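## Task

Pick up the packing tape roll sitting on the cart's upper tray and put it onto a wall peg facing the supply shelves, so the roll rests on the peg's shaft and the peg's end pokes out through the roll's hole. The robot must stay upright and level; a fall or lasting lean means failure.

## Robot and tools

ROBOT. A Dexmate Vega on a three-wheeled base. Its footprint is 0.70 m long and 0.63 m wide (0.91 m with arms folded), and the front edge lies 0.35 m in front of the base origin. The torso has three joints that fold like a Z: torso_hip_rad (0 to 1.57), torso_knee_rad (0 to 3.141) and torso_waist_rad (-1.57 to 1.57). Chest forward lean equals knee - hip - waist. It starts in stand (hip 0.469, knee 1.617, waist 1.048); other presets are stand_high 0.78/1.57/0.44, lean_20 0.52/1.05/0.18, lean_45 0.52/1.05/-0.26. There are two seven-joint arms with grippers, plus a head with head_pan_rad, head_tilt_rad and head_camera_tilt_rad. Cameras: head_camera (896x560), left_wrist_camera and right_wrist_camera (672x420 each).

FRAMES. All positions are in metres. The base frame sits on the floor at the turning centre, 0.185 m behind the front axle: x forward, y left, z up. The odometry frame is wherever the base frame was when the scene began. A hand point lies between the fingers, 0.033 m back from the closed tips. Fingers point along the hand's z axis and close along its y axis, and the camera side faces -x. Printed hand positions can be off, especially when the arm is stretched far.

move. Each call carries one action. Either send base and/or joints, optionally with speeds and min_time_s, or send target by itself. cameras picks which images come back (omitted or ["all"] gives every camera; [] gives none).
- base: a single key, given as a relative offset from where the base is now. translate_m drives straight (+ forward, -2 to 2 m). strafe_m drives sideways (+ left, -2 to 2 m), and heading may drift up to ~0.02 rad. rotate_rad turns in place (+ counter-clockwise seen from above, -3.2 to 3.2 rad). When the direction changes, the front wheels steer first, taking up to about 1.1 s.
- joints: a dict of absolute joint angles in radians, keyed by name. Left arm: shoulder_pitch -3.041..3.041 (+ lowers the arm), shoulder_yaw -0.423..1.523, upper_arm_roll ±3.041, elbow -3.041..0.214 (negative bends), forearm_roll ±3.041, wrist_pitch ±1.366 (+ tips the hand down), wrist_yaw -1.348..1.087, gripper 0..0.785 (0 shut). The right arm is mirrored: shoulder_pitch negative lowers, shoulder_yaw -1.523..0.423, wrist_pitch negative tips down, wrist_yaw -1.087..1.348. Head: pan ±2.792 (+ left), tilt ±1.483, camera_tilt -1.483..1.378 (+ looks down). Folded arm values, in key order: left 1, 0.5, -0.6, -2.5, 0, -0.9, 0; right -1, -0.5, 0.6, -2.5, 0, 0.9, 0.
- speeds: per-action caps. translate_m and strafe_m 0.04 to 0.3 m/s; rotate_rad 0.1 to 0.6 rad/s.
- min_time_s: 0.1 to 8 s, the shortest duration allowed for arm and head motions in the action.
- target: an absolute hand pose in the base frame. side is "left" or "right". x, y, z are in m (-3 to 3). pitch_deg runs -30 to 95 (90 points the fingers down, 0 is level). heading_deg: 0 is forward, + counter-clockwise. roll_deg defaults to 0 (jaw line level), + turns clockwise as seen from behind the hand. Heading and roll range -360 to 360. line_only true demands a straight-line path. The pose is checked only against the robot itself, never the scene. Roll r and r+180 count as the same pose. If a move plays only part of the way ("short (part of ...)"), send the same target again.

RESULTS. The "move" line reads done, or else the worst status. base_status and joint_status can be done, off_target, contact_stop, time_out, not_followed or limit_stop_at_motor_heat. Hand status is reached (within 10 mm and 2°), short (with the remaining error), or refused (with a reason); after a refusal, later calls in that reply are skipped. Also reported: base_odometry, turned_by_wheels and turned_by_imu (rad since the last result; an IMU turn above 0.03 rad during a straight drive points to a collision), base_tilt, joint_positions, torques, motor temperatures and on_its_own. A contact stop on one joint halts that joint's entire group (torso, left arm, or right arm).

wait: seconds 0 to 10; returns state and images. zoom_image: camera plus region [x0, y0, x1, y1] in image pixels, at most 504 wide and 504 tall, taken from the latest image in this scene. finished_scene: scene is the current scene's number. Call it only once the roll hangs steadily with no help from the robot.

GRIPPER. Pads form a V. At angle a, the gap at the hand point is about 0.24a - 0.002 m, and at the tips 0.3a - 0.002 m. Grip force grows the further the commanded angle sits below the object's fit. The reported angle does not prove a grasp, so check with the cameras. A heavy item sinks ~0.02 m in the fingers.

AVOID. Tipping the robot over or leaving it leaning, since it cannot recover. Driving into furniture: the base keeps pushing, and a time_out or a count near 0 means it is blocked. Arms striking or squeezing each other, including closing a gripper on the other hand. Torque above the load limits (shoulders 130, upper arm roll and elbow 69.6, wrist joints 21.7 N m), which freezes an arm for 10 s. Motor overheating (warning at 65 °C, shutdown at 80 °C) from holding loads far out or pushing against obstacles; after any stop, back the arm away. Swinging arms into the cart, base or torso; joints commands ignore body collisions. Dropping the roll, slamming it, or releasing it while it is still moving.

Each tool is called as a command line: name --argument value for each argument, lists and objects as JSON in quotes; but a table of rows of numbers goes row by row, as --pt "numbers of a row", without its own name.

## Session

move

Scene clock: 0.00 s.
Joint torques (N m): no reading
Motor temperatures (°C): left_arm=[34 34 35 33 38 37 39] | right_arm=[33 32 39 34 36 34 39]
base_odometry: x=+0.000 y=+0.000 heading=+0.000
turned_by_wheels: +0.000
turned_by_imu: +0.000
base_tilt: forward=-0.7 right=-0.8
base_status: not commanded
joint_positions: torso_hip_rad=+0.469 torso_knee_rad=+1.617 torso_waist_rad=+1.048 left_shoulder_pitch_rad=+2.205 left_shoulder_yaw_rad=+0.020 left_upper_arm_roll_rad=+0.008 left_elbow_rad=-1.113 left_forearm_roll_rad=-0.008 left_wrist_pitch_rad=-0.504 left_wrist_yaw_rad=-0.013 left_gripper_rad=+0.005 right_shoulder_pitch_rad=-2.193 right_shoulder_yaw_rad=-0.017 right_upper_arm_roll_rad=+0.009 right_elbow_rad=-1.118 right_forearm_roll_rad=+0.011 right_wrist_pitch_rad=+0.500 right_wrist_yaw_rad=+0.017 right_gripper_rad=+0.005 head_pan_rad=+0.000 head_tilt_rad=+0.000 head_camera_tilt_rad=+0.000
joint_status: not commanded
chest: x=-0.0111 y=+0.0000 z=+1.4155 quat_wxyz=(+0.999, +0.000, +0.050, +0.000) (m; base frame)
left_hand: x=+0.2024 y=+0.2290 z=+0.6112 quat_wxyz=(+0.427, +0.009, +0.904, -0.006) pitch_deg=+39.4 heading_deg=-1.4 roll_deg=-0.2 back=up (m; base frame)
right_hand: x=+0.2135 y=-0.2389 z=+0.6146 quat_wxyz=(+0.433, -0.004, +0.901, +0.000) pitch_deg=+38.7 heading_deg=+0.3 roll_deg=-0.3 back=up (m; base frame)
pictures: head_camera, left_wrist_camera, right_wrist_camera

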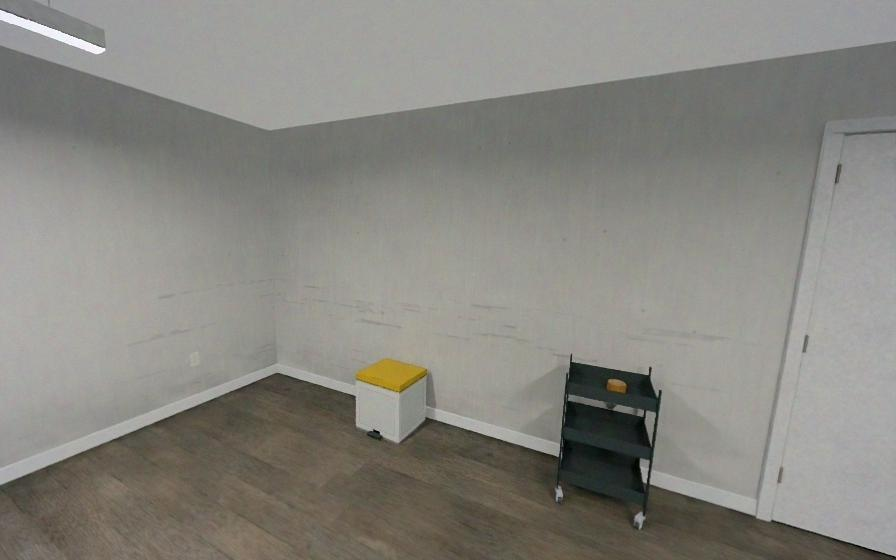

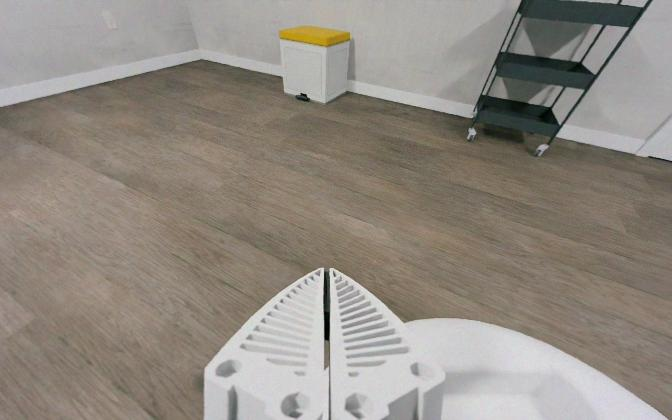

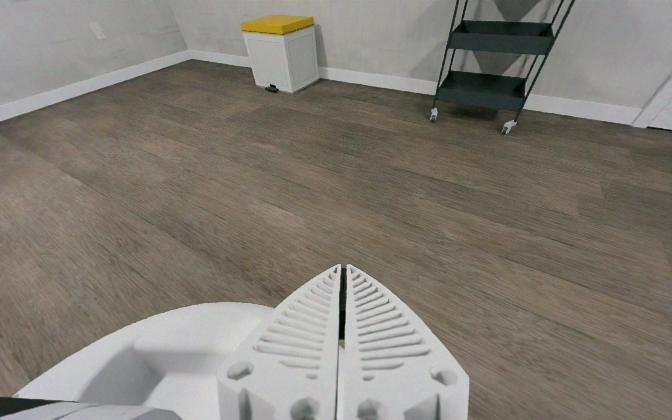

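move --joints '{"head_pan_rad": 1.4}' --cameras '["head_camera"]'

move --joints '{"head_pan_rad": -1.4}' --cameras '["head_camera"]'

move --joints '{"head_pan_rad": -2.75}' --cameras '["head_camera"]'

Scene clock: 4.93 s.
Joint torques (N m): left_arm=[6.23 2.69 -0.18 -1.95 -1.02 -1.44 0.33] | right_arm=[-4.5 1.02 -0.14 -2.9 -0.07 2.74 0.06]
Motor temperatures (°C): left_arm=[34 34 35 33 38 37 39] | right_arm=[33 32 39 34 36 34 39]
move: done
base_odometry: x=+0.000 y=+0.000 heading=+0.000
turned_by_wheels: +0.000
turned_by_imu: +0.000
base_tilt: forward=-0.6 right=-1.0
base_status: not commanded
joint_positions: torso_hip_rad=+0.469 torso_knee_rad=+1.617 torso_waist_rad=+1.048 left_shoulder_pitch_rad=+2.205 left_shoulder_yaw_rad=+0.020 left_upper_arm_roll_rad=+0.008 left_elbow_rad=-1.113 left_forearm_roll_rad=-0.008 left_wrist_pitch_rad=-0.504 left_wrist_yaw_rad=-0.013 left_gripper_rad=+0.005 right_shoulder_pitch_rad=-2.193 right_shoulder_yaw_rad=-0.017 right_upper_arm_roll_rad=+0.009 right_elbow_rad=-1.118 right_forearm_roll_rad=+0.011 right_wrist_pitch_rad=+0.500 right_wrist_yaw_rad=+0.017 right_gripper_rad=+0.005 head_pan_rad=+1.399 head_tilt_rad=+0.000 head_camera_tilt_rad=+0.000
joint_status: all done
chest: x=-0.0111 y=+0.0000 z=+1.4155 quat_wxyz=(+0.999, +0.000, +0.050, +0.000) (m; base frame)
left_hand: x=+0.2024 y=+0.2290 z=+0.6112 quat_wxyz=(+0.427, +0.009, +0.904, -0.006) pitch_deg=+39.4 heading_deg=-1.4 roll_deg=-0.2 back=up (m; base frame)
right_hand: x=+0.2135 y=-0.2389 z=+0.6146 quat_wxyz=(+0.433, -0.004, +0.901, +0.000) pitch_deg=+38.7 heading_deg=+0.3 roll_deg=-0.3 back=up (m; base frame)
pictures: head_camera
camera_calibration:
head_camera: T_world_to_cam=[[0.979027, -0.192534, -0.0666039, 0.199214], [-0.0756652, -0.040092, -0.996327, 1.50835], [0.189157, 0.980471, -0.0538193, 0.0579329], [0, 0, 0, 1]] pos_world=[-0.091865, 0.0420269, 1.5192]

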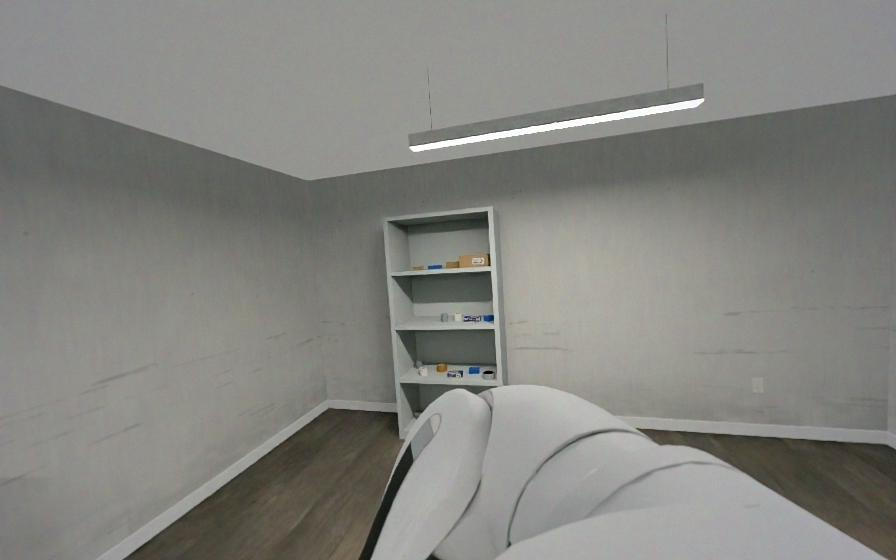

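Scene clock: 7.47 s.
Joint torques (N m): left_arm=[6.96 0.42 0.41 -2.9 0.15 -1.81 0.5] | right_arm=[-5.04 1.36 0.37 -2.87 -0.15 3.22 -0.23]
Motor temperatures (°C): left_arm=[34 34 35 33 38 37 39] | right_arm=[33 32 39 34 36 34 39]
move: done
base_odometry: x=+0.000 y=+0.000 heading=+0.000
turned_by_wheels: +0.000
turned_by_imu: +0.000
base_tilt: forward=-0.4 right=-0.9
base_status: not commanded
joint_positions: torso_hip_rad=+0.469 torso_knee_rad=+1.617 torso_waist_rad=+1.048 left_shoulder_pitch_rad=+2.205 left_shoulder_yaw_rad=+0.020 left_upper_arm_roll_rad=+0.008 left_elbow_rad=-1.113 left_forearm_roll_rad=-0.008 left_wrist_pitch_rad=-0.504 left_wrist_yaw_rad=-0.013 left_gripper_rad=+0.005 right_shoulder_pitch_rad=-2.193 right_shoulder_yaw_rad=-0.017 right_upper_arm_roll_rad=+0.009 right_elbow_rad=-1.118 right_forearm_roll_rad=+0.011 right_wrist_pitch_rad=+0.500 right_wrist_yaw_rad=+0.017 right_gripper_rad=+0.005 head_pan_rad=-1.399 head_tilt_rad=+0.000 head_camera_tilt_rad=+0.000
joint_status: all done
chest: x=-0.0111 y=+0.0000 z=+1.4155 quat_wxyz=(+0.999, +0.000, +0.050, +0.000) (m; base frame)
left_hand: x=+0.2024 y=+0.2290 z=+0.6112 quat_wxyz=(+0.427, +0.009, +0.904, -0.006) pitch_deg=+39.4 heading_deg=-1.4 roll_deg=-0.2 back=up (m; base frame)
right_hand: x=+0.2135 y=-0.2389 z=+0.6146 quat_wxyz=(+0.433, -0.004, +0.901, +0.000) pitch_deg=+38.7 heading_deg=+0.3 roll_deg=-0.3 back=up (m; base frame)
pictures: head_camera
camera_calibration:
head_camera: T_world_to_cam=[[-0.98033, -0.148441, 0.13007, -0.245665], [-0.135888, 0.0297032, -0.990279, 1.49472], [0.143135, -0.988475, -0.0492902, 0.0476447], [0, 0, 0, 1]] pos_world=[-0.0445382, -0.0337692, 1.5145]

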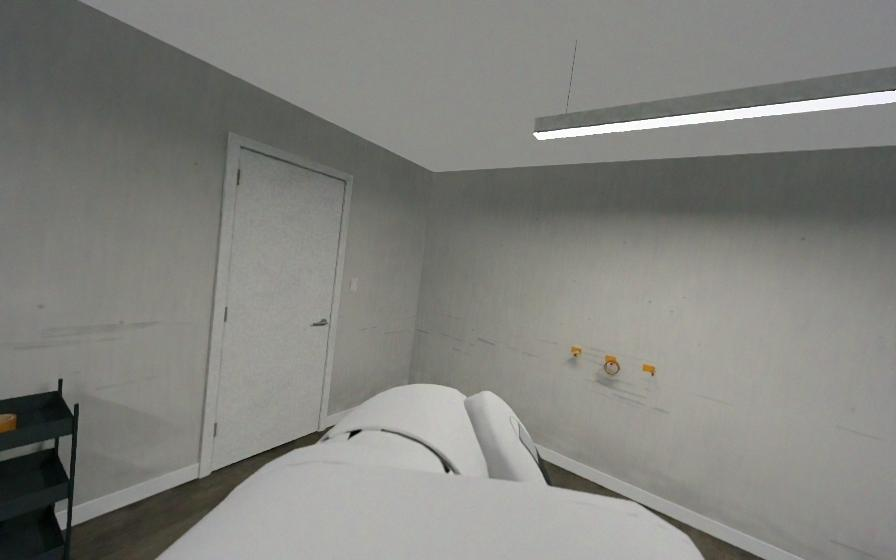

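Scene clock: 9.03 s.
Joint torques (N m): left_arm=[7.66 2.89 1.53 -5.2 -0.2 -1.54 -0.01] | right_arm=[-4.12 0.3 0.06 -2.48 -0.32 2.58 -0.09]
Motor temperatures (°C): left_arm=[34 34 35 33 38 37 39] | right_arm=[33 32 39 34 36 34 39]
move: done
base_odometry: x=+0.000 y=+0.000 heading=+0.000
turned_by_wheels: +0.000
turned_by_imu: +0.000
base_tilt: forward=-0.6 right=-0.8
base_status: not commanded
joint_positions: torso_hip_rad=+0.469 torso_knee_rad=+1.617 torso_waist_rad=+1.048 left_shoulder_pitch_rad=+2.205 left_shoulder_yaw_rad=+0.020 left_upper_arm_roll_rad=+0.008 left_elbow_rad=-1.113 left_forearm_roll_rad=-0.008 left_wrist_pitch_rad=-0.504 left_wrist_yaw_rad=-0.013 left_gripper_rad=+0.005 right_shoulder_pitch_rad=-2.193 right_shoulder_yaw_rad=-0.017 right_upper_arm_roll_rad=+0.009 right_elbow_rad=-1.118 right_forearm_roll_rad=+0.011 right_wrist_pitch_rad=+0.500 right_wrist_yaw_rad=+0.017 right_gripper_rad=+0.005 head_pan_rad=-2.749 head_tilt_rad=+0.000 head_camera_tilt_rad=+0.000
joint_status: all done
chest: x=-0.0111 y=+0.0000 z=+1.4155 quat_wxyz=(+0.999, +0.000, +0.050, +0.000) (m; base frame)
left_hand: x=+0.2024 y=+0.2290 z=+0.6112 quat_wxyz=(+0.427, +0.009, +0.904, -0.006) pitch_deg=+39.4 heading_deg=-1.4 roll_deg=-0.2 back=up (m; base frame)
right_hand: x=+0.2135 y=-0.2389 z=+0.6146 quat_wxyz=(+0.433, -0.004, +0.901, +0.000) pitch_deg=+38.7 heading_deg=+0.3 roll_deg=-0.3 back=up (m; base frame)
pictures: head_camera
camera_calibration:
head_camera: T_world_to_cam=[[-0.356301, 0.931933, 0.0674599, -0.104082], [-0.0788589, 0.041948, -0.996003, 1.5077], [-0.931037, -0.360197, 0.058545, -0.196314], [0, 0, 0, 1]] pos_world=[-0.100964, -0.0369594, 1.52019]

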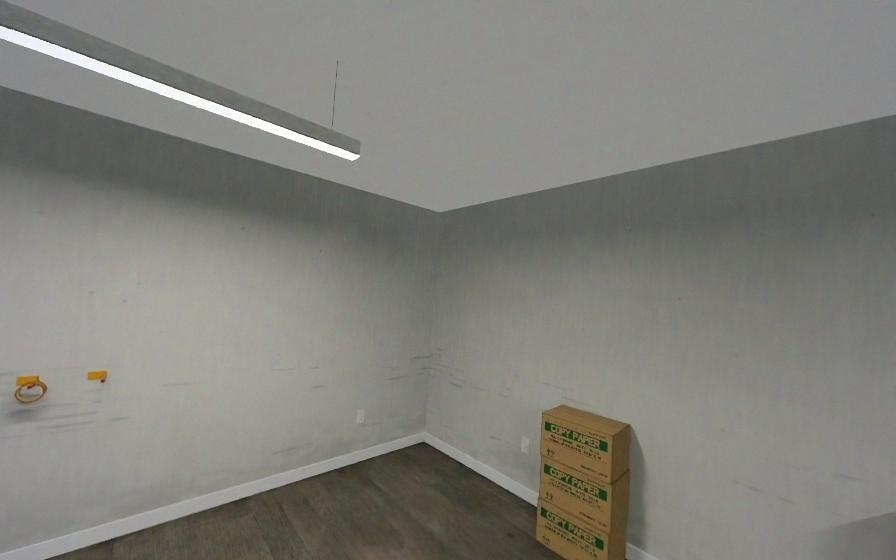

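move --joints '{"head_pan_rad": -1.8}' --cameras '["head_camera"]'

zoom_image --camera "head_camera" --region '[380, 320, 540, 420]'

move --joints '{"head_pan_rad": -0.3}' --cameras '["head_camera"]'

zoom_image --camera "head_camera" --region '[400, 340, 600, 540]'

Scene clock: 15.17 s.
Joint torques (N m): left_arm=[7.42 0.34 1.76 -0.38 0.15 -2.2 0.54] | right_arm=[-4.84 0.33 -0.28 -3.38 -0.13 3.04 0.06]
Motor temperatures (°C): left_arm=[34 34 35 33 38 37 39] | right_arm=[33 32 39 34 36 34 39]
move: done
base_odometry: x=+0.000 y=+0.000 heading=+0.000
turned_by_wheels: +0.000
turned_by_imu: +0.000
base_tilt: forward=-0.5 right=-0.8
base_status: not commanded
joint_positions: torso_hip_rad=+0.469 torso_knee_rad=+1.617 torso_waist_rad=+1.048 left_shoulder_pitch_rad=+2.205 left_shoulder_yaw_rad=+0.020 left_upper_arm_roll_rad=+0.008 left_elbow_rad=-1.113 left_forearm_roll_rad=-0.008 left_wrist_pitch_rad=-0.504 left_wrist_yaw_rad=-0.013 left_gripper_rad=+0.005 right_shoulder_pitch_rad=-2.193 right_shoulder_yaw_rad=-0.017 right_upper_arm_roll_rad=+0.009 right_elbow_rad=-1.118 right_forearm_roll_rad=+0.011 right_wrist_pitch_rad=+0.500 right_wrist_yaw_rad=+0.017 right_gripper_rad=+0.005 head_pan_rad=-1.801 head_tilt_rad=+0.000 head_camera_tilt_rad=+0.000
joint_status: all done
chest: x=-0.0111 y=+0.0000 z=+1.4155 quat_wxyz=(+0.999, +0.000, +0.050, +0.000) (m; base frame)
left_hand: x=+0.2024 y=+0.2290 z=+0.6112 quat_wxyz=(+0.427, +0.009, +0.904, -0.006) pitch_deg=+39.4 heading_deg=-1.4 roll_deg=-0.2 back=up (m; base frame)
right_hand: x=+0.2135 y=-0.2389 z=+0.6146 quat_wxyz=(+0.433, -0.004, +0.901, +0.000) pitch_deg=+38.7 heading_deg=+0.3 roll_deg=-0.3 back=up (m; base frame)
pictures: head_camera
camera_calibration:
head_camera: T_world_to_cam=[[-0.959874, 0.249502, 0.128028, -0.241054], [-0.121504, 0.0414421, -0.991725, 1.49799], [-0.252743, -0.967487, -0.00946367, -0.0423615], [0, 0, 0, 1]] pos_world=[-0.0600757, -0.0429207, 1.51606]

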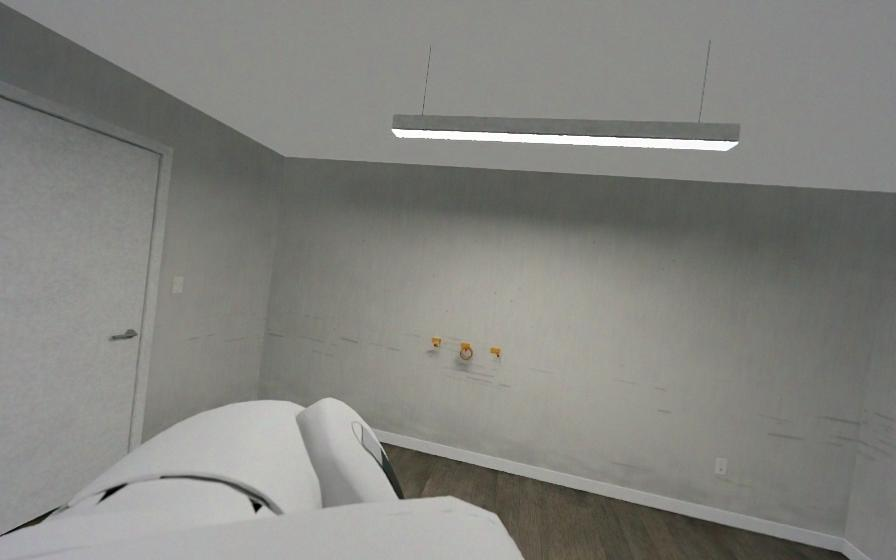

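Scaled by 3.150 from the camera's 896x560 image, which has a finer 960x600 frame.

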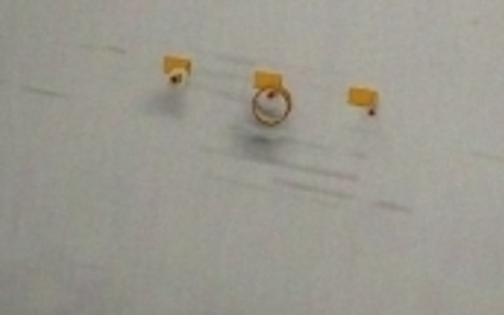

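Scene clock: 16.83 s.
Joint torques (N m): left_arm=[8.84 -2 3.02 -5.25 0.92 -2.65 -0.16] | right_arm=[-4.8 0.92 0.22 -3.37 -0.02 2.37 -0.08]
Motor temperatures (°C): left_arm=[34 34 35 33 38 37 39] | right_arm=[33 32 39 34 36 34 39]
move: done
base_odometry: x=+0.000 y=+0.000 heading=+0.000
turned_by_wheels: +0.000
turned_by_imu: +0.000
base_tilt: forward=-0.5 right=-0.8
base_status: not commanded
joint_positions: torso_hip_rad=+0.469 torso_knee_rad=+1.617 torso_waist_rad=+1.048 left_shoulder_pitch_rad=+2.205 left_shoulder_yaw_rad=+0.020 left_upper_arm_roll_rad=+0.008 left_elbow_rad=-1.113 left_forearm_roll_rad=-0.008 left_wrist_pitch_rad=-0.504 left_wrist_yaw_rad=-0.013 left_gripper_rad=+0.005 right_shoulder_pitch_rad=-2.193 right_shoulder_yaw_rad=-0.017 right_upper_arm_roll_rad=+0.009 right_elbow_rad=-1.118 right_forearm_roll_rad=+0.011 right_wrist_pitch_rad=+0.500 right_wrist_yaw_rad=+0.017 right_gripper_rad=+0.005 head_pan_rad=-0.301 head_tilt_rad=+0.000 head_camera_tilt_rad=+0.000
joint_status: all done
chest: x=-0.0111 y=+0.0000 z=+1.4155 quat_wxyz=(+0.999, +0.000, +0.050, +0.000) (m; base frame)
left_hand: x=+0.2024 y=+0.2290 z=+0.6112 quat_wxyz=(+0.427, +0.009, +0.904, -0.006) pitch_deg=+39.4 heading_deg=-1.4 roll_deg=-0.2 back=up (m; base frame)
right_hand: x=+0.2135 y=-0.2389 z=+0.6146 quat_wxyz=(+0.433, -0.004, +0.901, +0.000) pitch_deg=+38.7 heading_deg=+0.3 roll_deg=-0.3 back=up (m; base frame)
pictures: head_camera
camera_calibration:
head_camera: T_world_to_cam=[[-0.312567, -0.947801, 0.0630535, -0.0940316], [-0.142509, -0.0188385, -0.989614, 1.49317], [0.939145, -0.318306, -0.129182, 0.228401], [0, 0, 0, 1]] pos_world=[-0.031102, 0.0117072, 1.5131]

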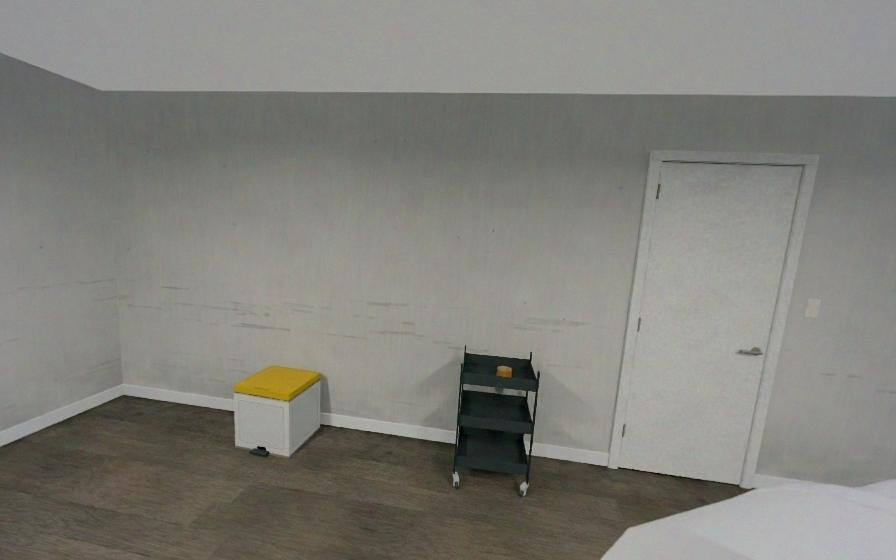

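Scaled by 2.520 from the camera's 896x560 image, which has a finer 960x600 frame.

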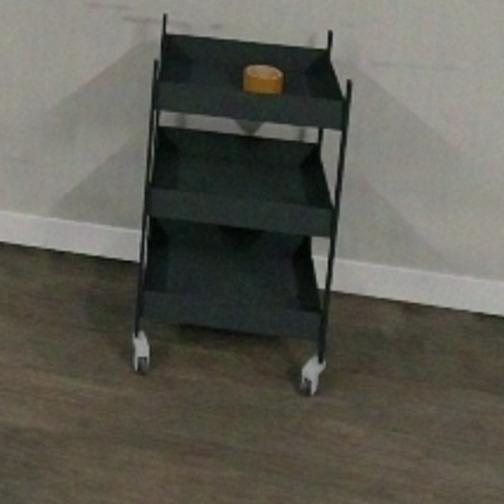

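move --base '{"rotate_rad": -0.41}' --joints '{"head_pan_rad": 0, "head_camera_tilt_rad": 0.5}' --cameras '[]'

move --base '{"translate_m": 0.95}' --cameras '["head_camera"]'

Scene clock: 57.03 s.
Joint torques (N m): left_arm=[5.52 -1.11 -0.57 -2.99 -0.1 -2.79 -0.17] | right_arm=[-4.58 0.33 -0.25 -3.66 -0.1 2.03 -0.23]
Motor temperatures (°C): left_arm=[34 34 35 33 38 37 39] | right_arm=[33 32 39 34 36 34 38]
move: done
base_odometry: x=+0.001 y=+0.000 heading=-0.411
turned_by_wheels: -0.410
turned_by_imu: -0.410
base_tilt: forward=-0.5 right=-0.7
base_status: done
joint_positions: torso_hip_rad=+0.469 torso_knee_rad=+1.617 torso_waist_rad=+1.048 left_shoulder_pitch_rad=+2.205 left_shoulder_yaw_rad=+0.020 left_upper_arm_roll_rad=+0.008 left_elbow_rad=-1.113 left_forearm_roll_rad=-0.008 left_wrist_pitch_rad=-0.504 left_wrist_yaw_rad=-0.013 left_gripper_rad=+0.005 right_shoulder_pitch_rad=-2.193 right_shoulder_yaw_rad=-0.017 right_upper_arm_roll_rad=+0.009 right_elbow_rad=-1.118 right_forearm_roll_rad=+0.011 right_wrist_pitch_rad=+0.500 right_wrist_yaw_rad=+0.017 right_gripper_rad=+0.005 head_pan_rad=-0.001 head_tilt_rad=+0.000 head_camera_tilt_rad=+0.499
joint_status: all done
chest: x=-0.0111 y=+0.0000 z=+1.4155 quat_wxyz=(+0.999, +0.000, +0.050, +0.000) (m; base frame)
left_hand: x=+0.2024 y=+0.2290 z=+0.6112 quat_wxyz=(+0.427, +0.009, +0.904, -0.006) pitch_deg=+39.4 heading_deg=-1.4 roll_deg=-0.2 back=up (m; base frame)
right_hand: x=+0.2135 y=-0.2389 z=+0.6146 quat_wxyz=(+0.433, -0.004, +0.901, +0.000) pitch_deg=+38.7 heading_deg=+0.3 roll_deg=-0.3 back=up (m; base frame)
pictures: none
No camera images: "cameras" was empty.

Scene clock: 62.03 s.
Joint torques (N m): left_arm=[6.25 1.01 0.44 -3.9 -0.7 -2.06 -0.2] | right_arm=[-5.2 0.52 0.17 -2.84 0.07 3.15 -0.12]
Motor temperatures (°C): left_arm=[34 34 35 33 38 37 39] | right_arm=[33 32 39 34 36 34 38]
move: done
base_odometry: x=+0.871 y=-0.381 heading=-0.412
turned_by_wheels: -0.002
turned_by_imu: -0.007
base_tilt: forward=-0.7 right=-0.7
base_status: done
joint_positions: torso_hip_rad=+0.469 torso_knee_rad=+1.617 torso_waist_rad=+1.048 left_shoulder_pitch_rad=+2.205 left_shoulder_yaw_rad=+0.020 left_upper_arm_roll_rad=+0.008 left_elbow_rad=-1.113 left_forearm_roll_rad=-0.008 left_wrist_pitch_rad=-0.504 left_wrist_yaw_rad=-0.013 left_gripper_rad=+0.005 right_shoulder_pitch_rad=-2.193 right_shoulder_yaw_rad=-0.017 right_upper_arm_roll_rad=+0.009 right_elbow_rad=-1.118 right_forearm_roll_rad=+0.011 right_wrist_pitch_rad=+0.500 right_wrist_yaw_rad=+0.017 right_gripper_rad=+0.005 head_pan_rad=-0.001 head_tilt_rad=+0.000 head_camera_tilt_rad=+0.499
joint_status: not commanded
chest: x=-0.0111 y=+0.0000 z=+1.4155 quat_wxyz=(+0.999, +0.000, +0.050, +0.000) (m; base frame)
left_hand: x=+0.2024 y=+0.2290 z=+0.6112 quat_wxyz=(+0.427, +0.009, +0.904, -0.006) pitch_deg=+39.4 heading_deg=-1.4 roll_deg=-0.2 back=up (m; base frame)
right_hand: x=+0.2135 y=-0.2389 z=+0.6146 quat_wxyz=(+0.433, -0.004, +0.901, +0.000) pitch_deg=+38.7 heading_deg=+0.3 roll_deg=-0.3 back=up (m; base frame)
pictures: head_camera
camera_calibration:
head_camera: T_world_to_cam=[[-0.0012891, -0.999249, 0.038733, -0.0336656], [-0.592849, -0.0304286, -0.804738, 1.18393], [0.805312, -0.0240002, -0.592365, 0.904559], [0, 0, 0, 1]] pos_world=[-0.0266065, 0.0240945, 1.48988]

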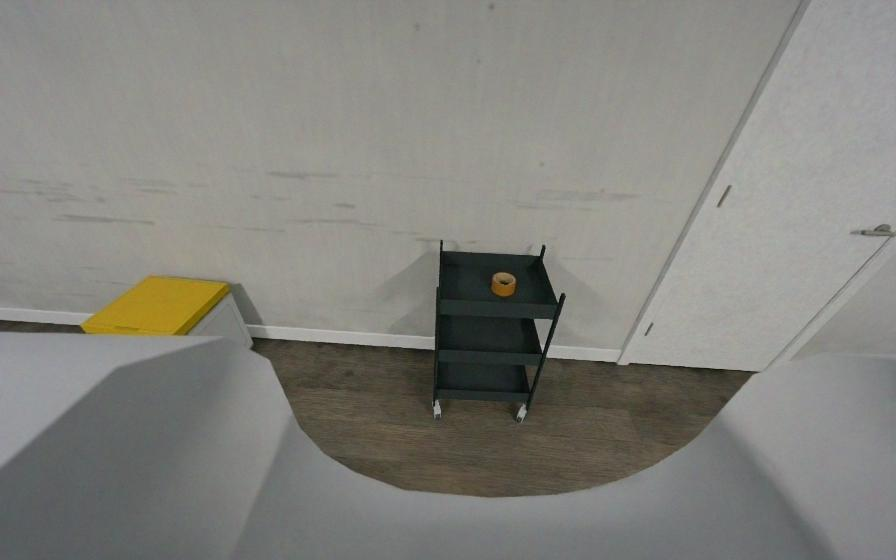

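zoom_image --camera "head_camera" --region '[425, 235, 575, 335]'

Scaled by 3.360 from the camera's 896x560 image, which has a finer 960x600 frame.

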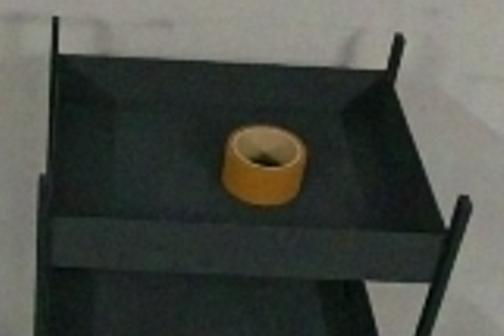

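move --joints '{"torso_hip_rad": 0.52, "torso_knee_rad": 1.35, "torso_waist_rad": 0.6}' --cameras '[]'

move --target '{"side": "right", "x": 0.5, "y": -0.23, "z": 1.0, "pitch_deg": 90, "heading_deg": 0}' --cameras '["head_camera", "right_wrist_camera"]'

Scene clock: 89.47 s.
Joint torques (N m): left_arm=[9.7 -2.31 1.2 -2.19 0.05 -1.91 0.11] | right_arm=[-7.17 2.02 -0.15 -0.96 -0.19 2.13 -0.14]
Motor temperatures (°C): left_arm=[34 34 35 33 38 37 39] | right_arm=[33 32 39 34 36 34 38]
move: done
base_odometry: x=+0.871 y=-0.381 heading=-0.412
turned_by_wheels: +0.000
turned_by_imu: -0.001
base_tilt: forward=-0.6 right=-0.9
base_status: not commanded
joint_positions: torso_hip_rad=+0.520 torso_knee_rad=+1.350 torso_waist_rad=+0.600 left_shoulder_pitch_rad=+2.205 left_shoulder_yaw_rad=+0.020 left_upper_arm_roll_rad=+0.008 left_elbow_rad=-1.113 left_forearm_roll_rad=-0.008 left_wrist_pitch_rad=-0.504 left_wrist_yaw_rad=-0.013 left_gripper_rad=+0.005 right_shoulder_pitch_rad=-2.193 right_shoulder_yaw_rad=-0.017 right_upper_arm_roll_rad=+0.009 right_elbow_rad=-1.118 right_forearm_roll_rad=+0.011 right_wrist_pitch_rad=+0.500 right_wrist_yaw_rad=+0.017 right_gripper_rad=+0.005 head_pan_rad=-0.001 head_tilt_rad=+0.000 head_camera_tilt_rad=+0.499
joint_status: all done
chest: x=-0.0907 y=+0.0000 z=+1.3843 quat_wxyz=(+0.993, +0.000, +0.115, +0.000) (m; base frame)
left_hand: x=+0.0167 y=+0.2290 z=+0.5592 quat_wxyz=(+0.367, +0.009, +0.930, -0.006) pitch_deg=+46.9 heading_deg=-1.5 roll_deg=-0.4 back=up (m; base frame)
right_hand: x=+0.0282 y=-0.2389 z=+0.5611 quat_wxyz=(+0.373, -0.004, +0.928, +0.000) pitch_deg=+46.1 heading_deg=+0.3 roll_deg=-0.2 back=up (m; base frame)
pictures: none
No camera images: "cameras" was empty.

Scene clock: 100.10 s.
Joint torques (N m): left_arm=[7.95 2.04 1.14 -0.58 0.36 -2.25 -0.42] | right_arm=[36.42 3.52 1.68 6.81 -0.18 1.08 -0.3]
Motor temperatures (°C): left_arm=[34 34 35 33 38 37 39] | right_arm=[34 32 39 34 36 34 38]
move: done
base_odometry: x=+0.871 y=-0.381 heading=-0.412
turned_by_wheels: +0.000
turned_by_imu: -0.001
base_tilt: forward=-0.6 right=-0.8
base_status: not commanded
joint_positions: torso_hip_rad=+0.520 torso_knee_rad=+1.350 torso_waist_rad=+0.600 left_shoulder_pitch_rad=+2.205 left_shoulder_yaw_rad=+0.020 left_upper_arm_roll_rad=+0.008 left_elbow_rad=-1.113 left_forearm_roll_rad=-0.008 left_wrist_pitch_rad=-0.504 left_wrist_yaw_rad=-0.013 left_gripper_rad=+0.005 right_shoulder_pitch_rad=+0.549 right_shoulder_yaw_rad=+0.110 right_upper_arm_roll_rad=+2.872 right_elbow_rad=-0.571 right_forearm_roll_rad=+0.076 right_wrist_pitch_rad=+1.339 right_wrist_yaw_rad=-0.211 right_gripper_rad=+0.005 head_pan_rad=-0.001 head_tilt_rad=+0.000 head_camera_tilt_rad=+0.499
joint_status: not commanded
chest: x=-0.0907 y=+0.0000 z=+1.3843 quat_wxyz=(+0.993, +0.000, +0.115, +0.000) (m; base frame)
left_hand: x=+0.0167 y=+0.2290 z=+0.5592 quat_wxyz=(+0.367, +0.009, +0.930, -0.006) pitch_deg=+46.9 heading_deg=-1.5 roll_deg=-0.4 back=up (m; base frame)
right_hand: x=+0.4986 y=-0.2329 z=+0.9974 quat_wxyz=(+0.002, +1.000, -0.001, -0.002) pitch_deg=+89.7 heading_deg=+179.9 roll_deg=+0.0 (m; base frame)
right_hand_status: reached (checked arc [a long move; over the whole arc the hand travels 1.73 m to end 0.64 m from its start, up to 0.65 m off the straight line; right_upper_arm_roll_rad turns most, 2.87 rad; on the way or at its end the hand turns up to 180 deg from its attitude at the start], planned for 9.3 s): 4 mm and 0.4 deg off.
pictures: head_camera, right_wrist_camera
camera_calibration:
head_camera: T_world_to_cam=[[0.00374127, -0.999249, 0.0385766, -0.0318877], [-0.692138, -0.0304308, -0.721123, 0.986827], [0.721755, -0.0240024, -0.691732, 1.08023], [0, 0, 0, 1]] pos_world=[-0.0965246, 0.0240945, 1.46009]
right_wrist_camera: T_world_to_cam=[[0.00195598, 0.998804, -0.0488641, 0.284741], [0.993894, 0.00344902, 0.110284, -0.551713], [0.110321, -0.0487814, -0.992698, 1.08044], [0, 0, 0, 1]] pos_world=[0.428592, -0.229792, 1.14731]

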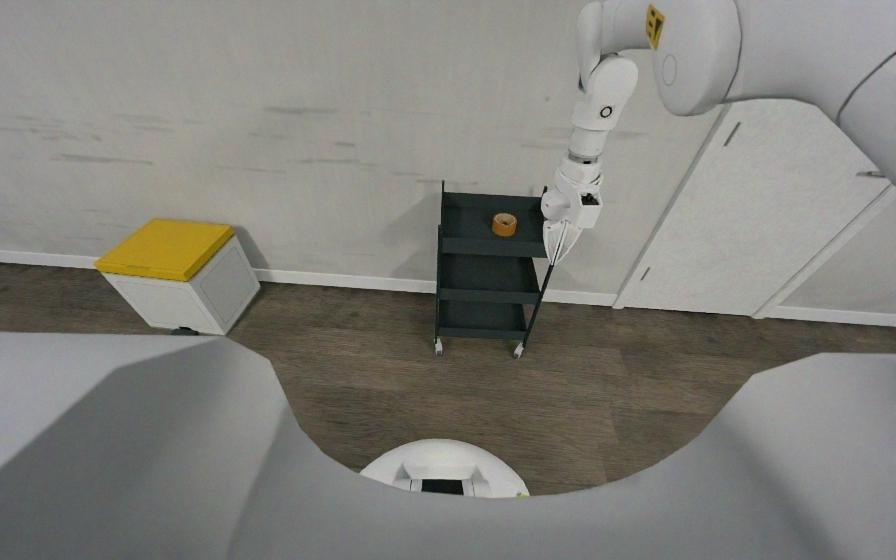

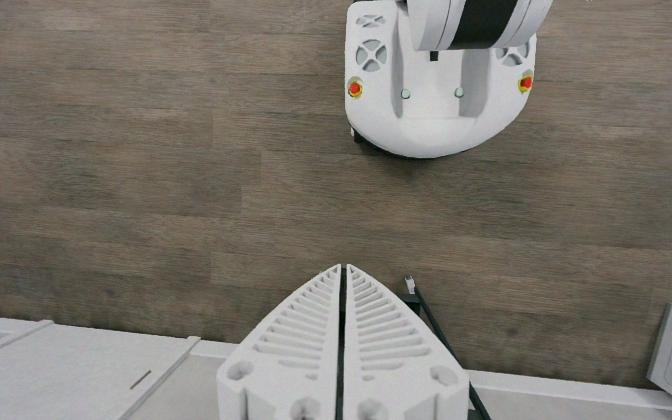

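move --base '{"translate_m": 0.4}' --joints '{"right_gripper_rad": 0.6}' --speeds '{"translate_m": 0.2}' --cameras '["head_camera", "right_wrist_camera"]'

Scene clock: 113.07 s.
Joint torques (N m): left_arm=[10.74 0.54 0.56 -1.59 0.07 -1.28 0.04] | right_arm=[36.23 1.42 1.46 6.51 -0.1 0.54 -0.26]
Motor temperatures (°C): left_arm=[34 34 35 32 38 37 39] | right_arm=[36 32 39 34 36 34 38]
move: done
base_odometry: x=+1.237 y=-0.542 heading=-0.414
turned_by_wheels: -0.002
turned_by_imu: -0.004
base_tilt: forward=-0.6 right=-0.8
base_status: done
joint_positions: torso_hip_rad=+0.520 torso_knee_rad=+1.350 torso_waist_rad=+0.600 left_shoulder_pitch_rad=+2.205 left_shoulder_yaw_rad=+0.020 left_upper_arm_roll_rad=+0.008 left_elbow_rad=-1.113 left_forearm_roll_rad=-0.008 left_wrist_pitch_rad=-0.504 left_wrist_yaw_rad=-0.013 left_gripper_rad=+0.005 right_shoulder_pitch_rad=+0.553 right_shoulder_yaw_rad=+0.110 right_upper_arm_roll_rad=+2.877 right_elbow_rad=-0.571 right_forearm_roll_rad=+0.076 right_wrist_pitch_rad=+1.340 right_wrist_yaw_rad=-0.211 right_gripper_rad=+0.600 head_pan_rad=-0.001 head_tilt_rad=+0.000 head_camera_tilt_rad=+0.499
joint_status: all done
chest: x=-0.0908 y=+0.0000 z=+1.3843 quat_wxyz=(+0.993, +0.000, +0.115, +0.000) (m; base frame)
left_hand: x=+0.0166 y=+0.2290 z=+0.5592 quat_wxyz=(+0.367, +0.009, +0.930, -0.006) pitch_deg=+46.9 heading_deg=-1.5 roll_deg=-0.4 back=up (m; base frame)
right_hand: x=+0.4997 y=-0.2302 z=+0.9998 quat_wxyz=(+0.000, +1.000, +0.000, +0.000) pitch_deg=+90.0 heading_deg=+180.0 roll_deg=+0.0 (m; base frame)
pictures: head_camera, right_wrist_camera
camera_calibration:
head_camera: T_world_to_cam=[[0.00374109, -0.999249, 0.0385764, -0.0318875], [-0.692138, -0.0304306, -0.721123, 0.986827], [0.721755, -0.0240024, -0.691732, 1.08023], [0, 0, 0, 1]] pos_world=[-0.0965246, 0.0240945, 1.46009]
right_wrist_camera: T_world_to_cam=[[0.000678348, 0.999014, -0.0443966, 0.278434], [0.993535, 0.0043669, 0.113445, -0.55591], [0.113527, -0.0441865, -0.992552, 1.08215], [0, 0, 0, 1]] pos_world=[0.429274, -0.227915, 1.14952]

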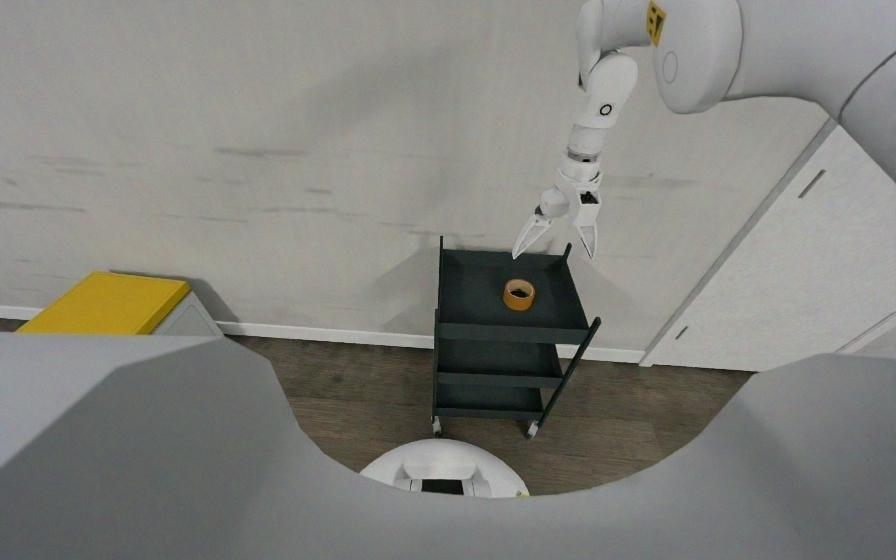

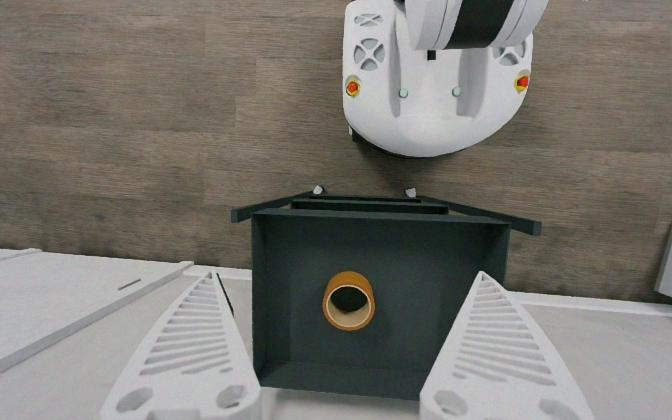

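zoom_image --camera "right_wrist_camera" --region '[220, 170, 560, 410]'

zoom_image --camera "head_camera" --region '[420, 220, 620, 350]'

Scaled by 1.482 from the camera's 672x420 image, which has a finer 960x600 frame.

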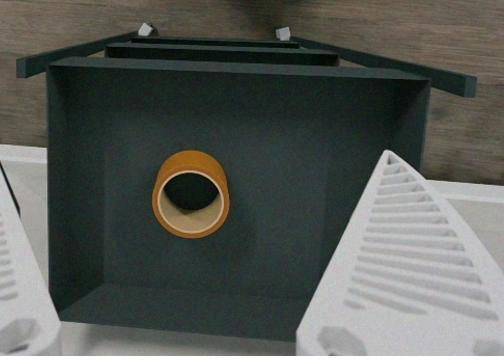

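Scaled by 2.520 from the camera's 896x560 image, which has a finer 960x600 frame.

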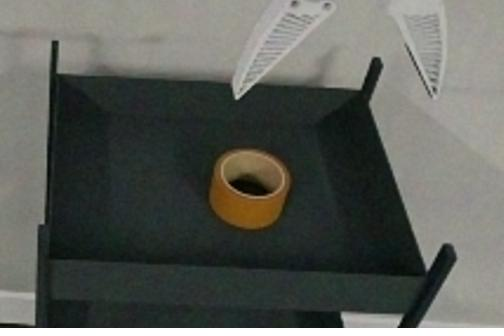

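move --target '{"side": "right", "x": 0.672, "y": -0.23, "z": 0.82, "pitch_deg": 90, "heading_deg": 180}' --cameras '["head_camera", "right_wrist_camera"]'

Scene clock: 131.93 s.
Joint torques (N m): left_arm=[10.04 -1.56 0.29 -2.42 -0.55 -1.59 0.55] | right_arm=[35.36 2.67 1.52 5.49 -0.38 0.35 -0.15]
Motor temperatures (°C): left_arm=[34 34 35 32 38 37 39] | right_arm=[37 32 39 35 36 34 38]
move: refused
base_odometry: x=+1.237 y=-0.542 heading=-0.414
turned_by_wheels: +0.000
turned_by_imu: +0.000
base_tilt: forward=-0.4 right=-0.8
base_status: not commanded
joint_positions: torso_hip_rad=+0.520 torso_knee_rad=+1.350 torso_waist_rad=+0.600 left_shoulder_pitch_rad=+2.205 left_shoulder_yaw_rad=+0.020 left_upper_arm_roll_rad=+0.008 left_elbow_rad=-1.113 left_forearm_roll_rad=-0.008 left_wrist_pitch_rad=-0.504 left_wrist_yaw_rad=-0.013 left_gripper_rad=+0.005 right_shoulder_pitch_rad=+0.553 right_shoulder_yaw_rad=+0.110 right_upper_arm_roll_rad=+2.877 right_elbow_rad=-0.571 right_forearm_roll_rad=+0.076 right_wrist_pitch_rad=+1.340 right_wrist_yaw_rad=-0.211 right_gripper_rad=+0.600 head_pan_rad=-0.001 head_tilt_rad=+0.000 head_camera_tilt_rad=+0.499
joint_status: not commanded
chest: x=-0.0908 y=+0.0000 z=+1.3843 quat_wxyz=(+0.993, +0.000, +0.115, +0.000) (m; base frame)
left_hand: x=+0.0166 y=+0.2290 z=+0.5592 quat_wxyz=(+0.367, +0.009, +0.930, -0.006) pitch_deg=+46.9 heading_deg=-1.5 roll_deg=-0.4 back=up (m; base frame)
right_hand: x=+0.4997 y=-0.2302 z=+0.9998 quat_wxyz=(+0.000, +1.000, +0.000, +0.000) pitch_deg=+90.0 heading_deg=+180.0 roll_deg=+0.0 (m; base frame)
right_hand_status: refused: no posture of the arm gets there (out of reach): the closest leaves the hand 11.9 cm and 10 deg from the pose. Nothing moved.
pictures: head_camera, right_wrist_camera
camera_calibration:
head_camera: T_world_to_cam=[[0.00374109, -0.999249, 0.0385764, -0.0318875], [-0.692138, -0.0304306, -0.721123, 0.986827], [0.721755, -0.0240024, -0.691732, 1.08023], [0, 0, 0, 1]] pos_world=[-0.0965246, 0.0240945, 1.46009]
right_wrist_camera: T_world_to_cam=[[0.000678348, 0.999014, -0.0443966, 0.278434], [0.993535, 0.0043669, 0.113445, -0.55591], [0.113527, -0.0441865, -0.992552, 1.08215], [0, 0, 0, 1]] pos_world=[0.429274, -0.227915, 1.14952]

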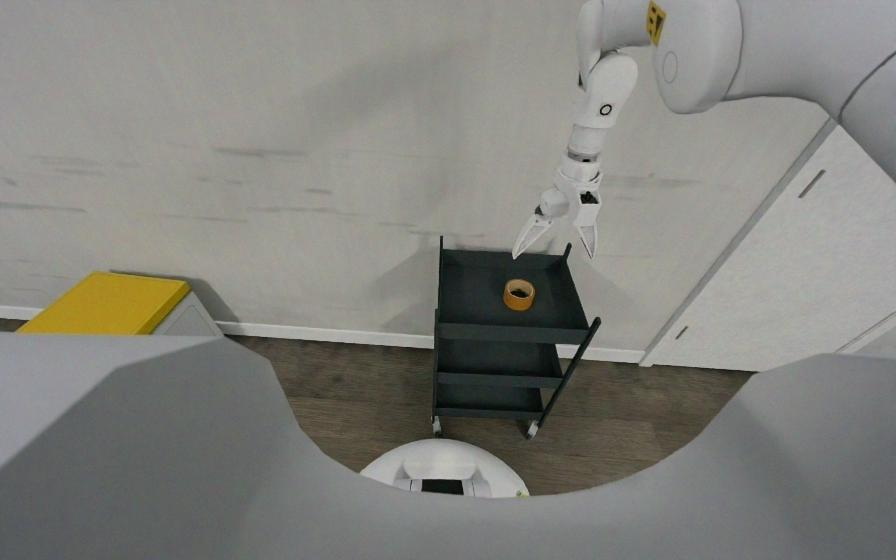

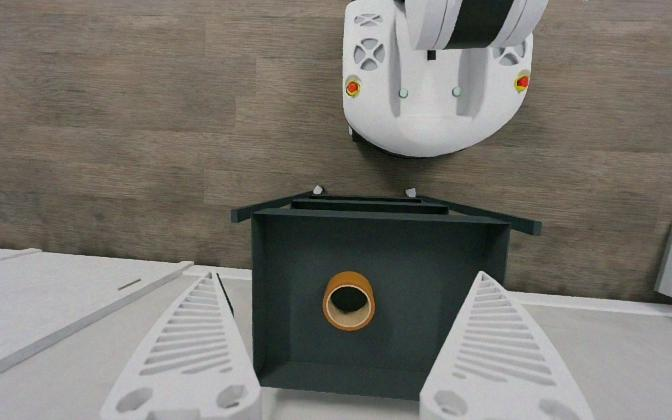

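move --joints '{"torso_hip_rad": 0.469, "torso_knee_rad": 1.617, "torso_waist_rad": 0.748, "right_wrist_pitch_rad": 1.1}' --cameras '["head_camera", "right_wrist_camera"]'

Scene clock: 149.57 s.
Joint torques (N m): left_arm=[12.05 -1.86 1.4 -1.56 0.12 -1.23 -0.14] | right_arm=[36.68 1.47 1.81 4.94 -0.08 0.33 -0.23]
Motor temperatures (°C): left_arm=[34 33 34 32 38 37 39] | right_arm=[38 31 39 35 36 33 38]
move: done
base_odometry: x=+1.237 y=-0.542 heading=-0.414
turned_by_wheels: +0.000
turned_by_imu: +0.000
base_tilt: forward=-0.5 right=-0.8
base_status: not commanded
joint_positions: torso_hip_rad=+0.469 torso_knee_rad=+1.617 torso_waist_rad=+0.748 left_shoulder_pitch_rad=+2.205 left_shoulder_yaw_rad=+0.020 left_upper_arm_roll_rad=+0.008 left_elbow_rad=-1.113 left_forearm_roll_rad=-0.008 left_wrist_pitch_rad=-0.504 left_wrist_yaw_rad=-0.013 left_gripper_rad=+0.005 right_shoulder_pitch_rad=+0.553 right_shoulder_yaw_rad=+0.110 right_upper_arm_roll_rad=+2.877 right_elbow_rad=-0.571 right_forearm_roll_rad=+0.076 right_wrist_pitch_rad=+1.103 right_wrist_yaw_rad=-0.211 right_gripper_rad=+0.600 head_pan_rad=-0.001 head_tilt_rad=+0.000 head_camera_tilt_rad=+0.499
joint_status: all done
chest: x=+0.1221 y=+0.0000 z=+1.3997 quat_wxyz=(+0.980, +0.000, +0.199, +0.000) (m; base frame)
left_hand: x=+0.0884 y=+0.2290 z=+0.5682 quat_wxyz=(+0.287, +0.008, +0.958, -0.007) pitch_deg=+56.6 heading_deg=-1.9 roll_deg=-0.9 back=up (m; base frame)
right_hand: x=+0.7342 y=-0.2279 z=+0.9156 quat_wxyz=(-0.002, +0.999, +0.025, +0.031) pitch_deg=+86.5 heading_deg=+5.0 roll_deg=+2.2 (m; base frame)
pictures: head_camera, right_wrist_camera
camera_calibration:
head_camera: T_world_to_cam=[[0.0102134, -0.999249, 0.0373869, -0.0324024], [-0.804165, -0.0304299, -0.593626, 0.980518], [0.594318, -0.0240023, -0.803872, 1.10971], [0, 0, 0, 1]] pos_world=[0.129311, 0.0240945, 1.47533]
right_wrist_camera: T_world_to_cam=[[-0.0459971, 0.998072, -0.0416707, 0.303733], [0.983258, 0.0525985, 0.174465, -0.816616], [0.176321, -0.0329481, -0.983781, 0.920401], [0, 0, 0, 1]] pos_world=[0.654629, -0.22987, 1.0606]

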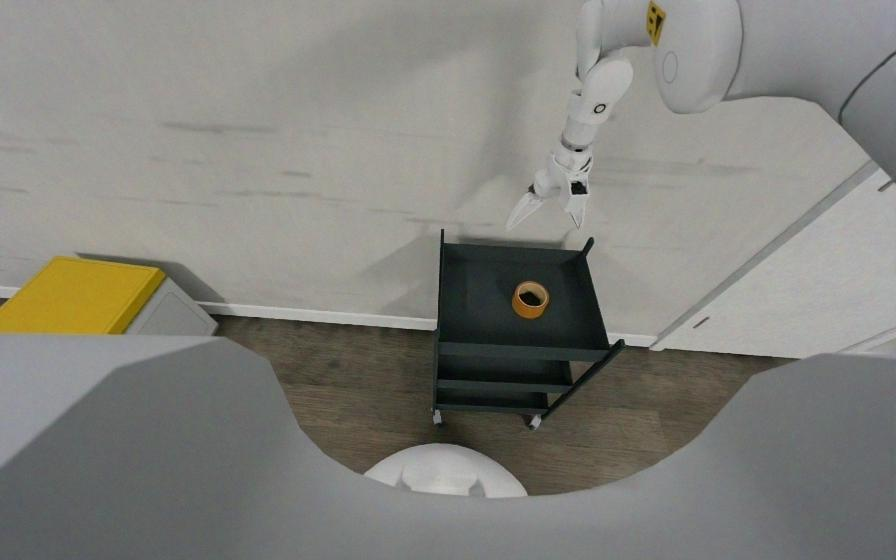

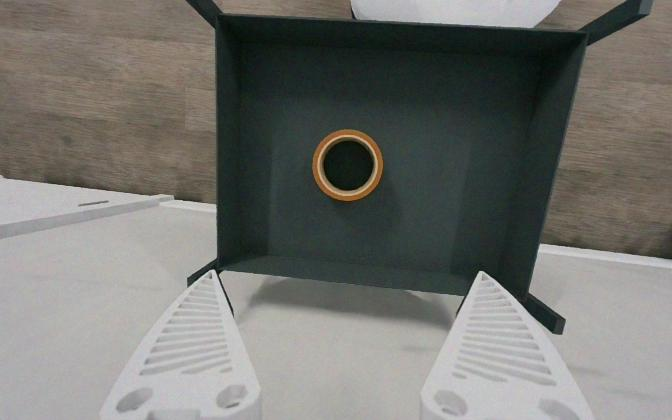

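move --base '{"translate_m": 0.07}' --speeds '{"translate_m": 0.08}' --joints '{"torso_waist_rad": 0.648}' --cameras '[]'

move --target '{"side": "right", "x": 0.588, "y": -0.232, "z": 0.83, "pitch_deg": 90, "heading_deg": 180}' --cameras '["head_camera", "right_wrist_camera"]'

Scene clock: 165.30 s.
Joint torques (N m): left_arm=[13.7 0.4 -0.44 -1.08 -0.3 -1.24 0.3] | right_arm=[36.95 2.19 1.52 5.72 -0.18 0.74 -0.19]
Motor temperatures (°C): left_arm=[34 33 34 32 38 37 39] | right_arm=[38 31 39 35 36 33 38]
move: done
base_odometry: x=+1.301 y=-0.570 heading=-0.415
turned_by_wheels: -0.001
turned_by_imu: -0.002
base_tilt: forward=-0.5 right=-0.6
base_status: done
joint_positions: torso_hip_rad=+0.469 torso_knee_rad=+1.617 torso_waist_rad=+0.648 left_shoulder_pitch_rad=+2.205 left_shoulder_yaw_rad=+0.020 left_upper_arm_roll_rad=+0.008 left_elbow_rad=-1.113 left_forearm_roll_rad=-0.008 left_wrist_pitch_rad=-0.504 left_wrist_yaw_rad=-0.013 left_gripper_rad=+0.005 right_shoulder_pitch_rad=+0.553 right_shoulder_yaw_rad=+0.110 right_upper_arm_roll_rad=+2.877 right_elbow_rad=-0.571 right_forearm_roll_rad=+0.076 right_wrist_pitch_rad=+1.100 right_wrist_yaw_rad=-0.211 right_gripper_rad=+0.600 head_pan_rad=-0.001 head_tilt_rad=+0.000 head_camera_tilt_rad=+0.499
joint_status: all done
chest: x=+0.1648 y=+0.0000 z=+1.3856 quat_wxyz=(+0.969, +0.000, +0.247, +0.000) (m; base frame)
left_hand: x=+0.0483 y=+0.2290 z=+0.5617 quat_wxyz=(+0.239, +0.008, +0.971, -0.007) pitch_deg=+62.4 heading_deg=-2.3 roll_deg=-1.3 back=up (m; base frame)
right_hand: x=+0.7269 y=-0.2278 z=+0.8428 quat_wxyz=(-0.003, +1.000, +0.025, -0.018) pitch_deg=+87.9 heading_deg=+171.2 roll_deg=-11.7 (m; base frame)
pictures: none
No camera images: "cameras" was empty.

Scene clock: 170.73 s.
Joint torques (N m): left_arm=[15.07 -1.13 0.17 -2.01 -0.09 -1.42 0.33] | right_arm=[29.69 3.29 0.88 0.77 0.04 -0.33 -0.36]
Motor temperatures (°C): left_arm=[34 33 34 32 38 37 39] | right_arm=[38 31 39 35 36 33 38]
move: done
base_odometry: x=+1.301 y=-0.570 heading=-0.415
turned_by_wheels: +0.000
turned_by_imu: -0.001
base_tilt: forward=-0.5 right=-0.9
base_status: not commanded
joint_positions: torso_hip_rad=+0.469 torso_knee_rad=+1.617 torso_waist_rad=+0.648 left_shoulder_pitch_rad=+2.205 left_shoulder_yaw_rad=+0.020 left_upper_arm_roll_rad=+0.008 left_elbow_rad=-1.113 left_forearm_roll_rad=-0.008 left_wrist_pitch_rad=-0.504 left_wrist_yaw_rad=-0.013 left_gripper_rad=+0.005 right_shoulder_pitch_rad=+0.977 right_shoulder_yaw_rad=+0.270 right_upper_arm_roll_rad=+2.961 right_elbow_rad=-1.771 right_forearm_roll_rad=+0.159 right_wrist_pitch_rad=+0.320 right_wrist_yaw_rad=-0.236 right_gripper_rad=+0.600 head_pan_rad=-0.001 head_tilt_rad=+0.000 head_camera_tilt_rad=+0.499
joint_status: not commanded
chest: x=+0.1648 y=+0.0000 z=+1.3856 quat_wxyz=(+0.969, +0.000, +0.247, +0.000) (m; base frame)
left_hand: x=+0.0483 y=+0.2290 z=+0.5617 quat_wxyz=(+0.239, +0.008, +0.971, -0.007) pitch_deg=+62.4 heading_deg=-2.3 roll_deg=-1.3 back=up (m; base frame)
right_hand: x=+0.5887 y=-0.2321 z=+0.8299 quat_wxyz=(+0.000, +1.000, +0.000, +0.000) pitch_deg=+90.0 heading_deg=-180.0 roll_deg=+0.0 (m; base frame)
right_hand_status: reached (straight line, planned for 4.1 s): 1 mm and 0.0 deg off.
pictures: head_camera, right_wrist_camera
camera_calibration:
head_camera: T_world_to_cam=[[0.0138923, -0.999249, 0.0361792, -0.0312473], [-0.859412, -0.0304271, -0.510377, 0.900266], [0.511095, -0.0240025, -0.859189, 1.16345], [0, 0, 0, 1]] pos_world=[0.179499, 0.0240945, 1.46023]
right_wrist_camera: T_world_to_cam=[[0.000357355, 0.999021, -0.0442334, 0.272837], [0.993535, 0.004667, 0.113432, -0.624871], [0.113527, -0.0439879, -0.992561, 0.903387], [0, 0, 0, 1]] pos_world=[0.518175, -0.229915, 0.979615]

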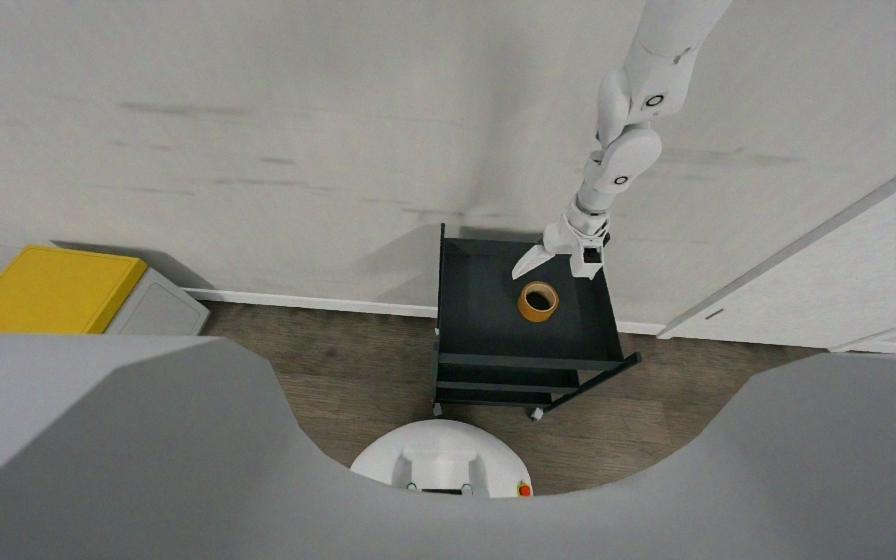

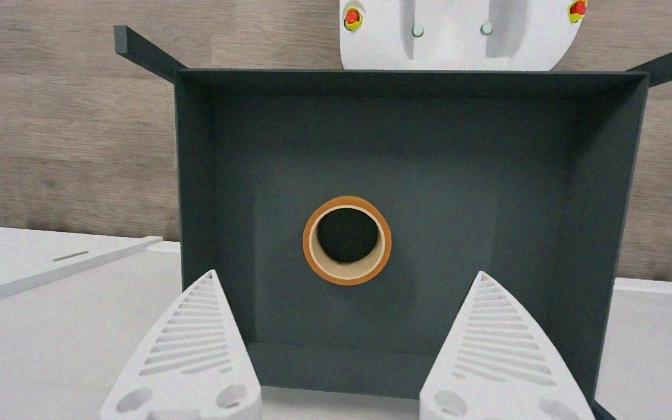

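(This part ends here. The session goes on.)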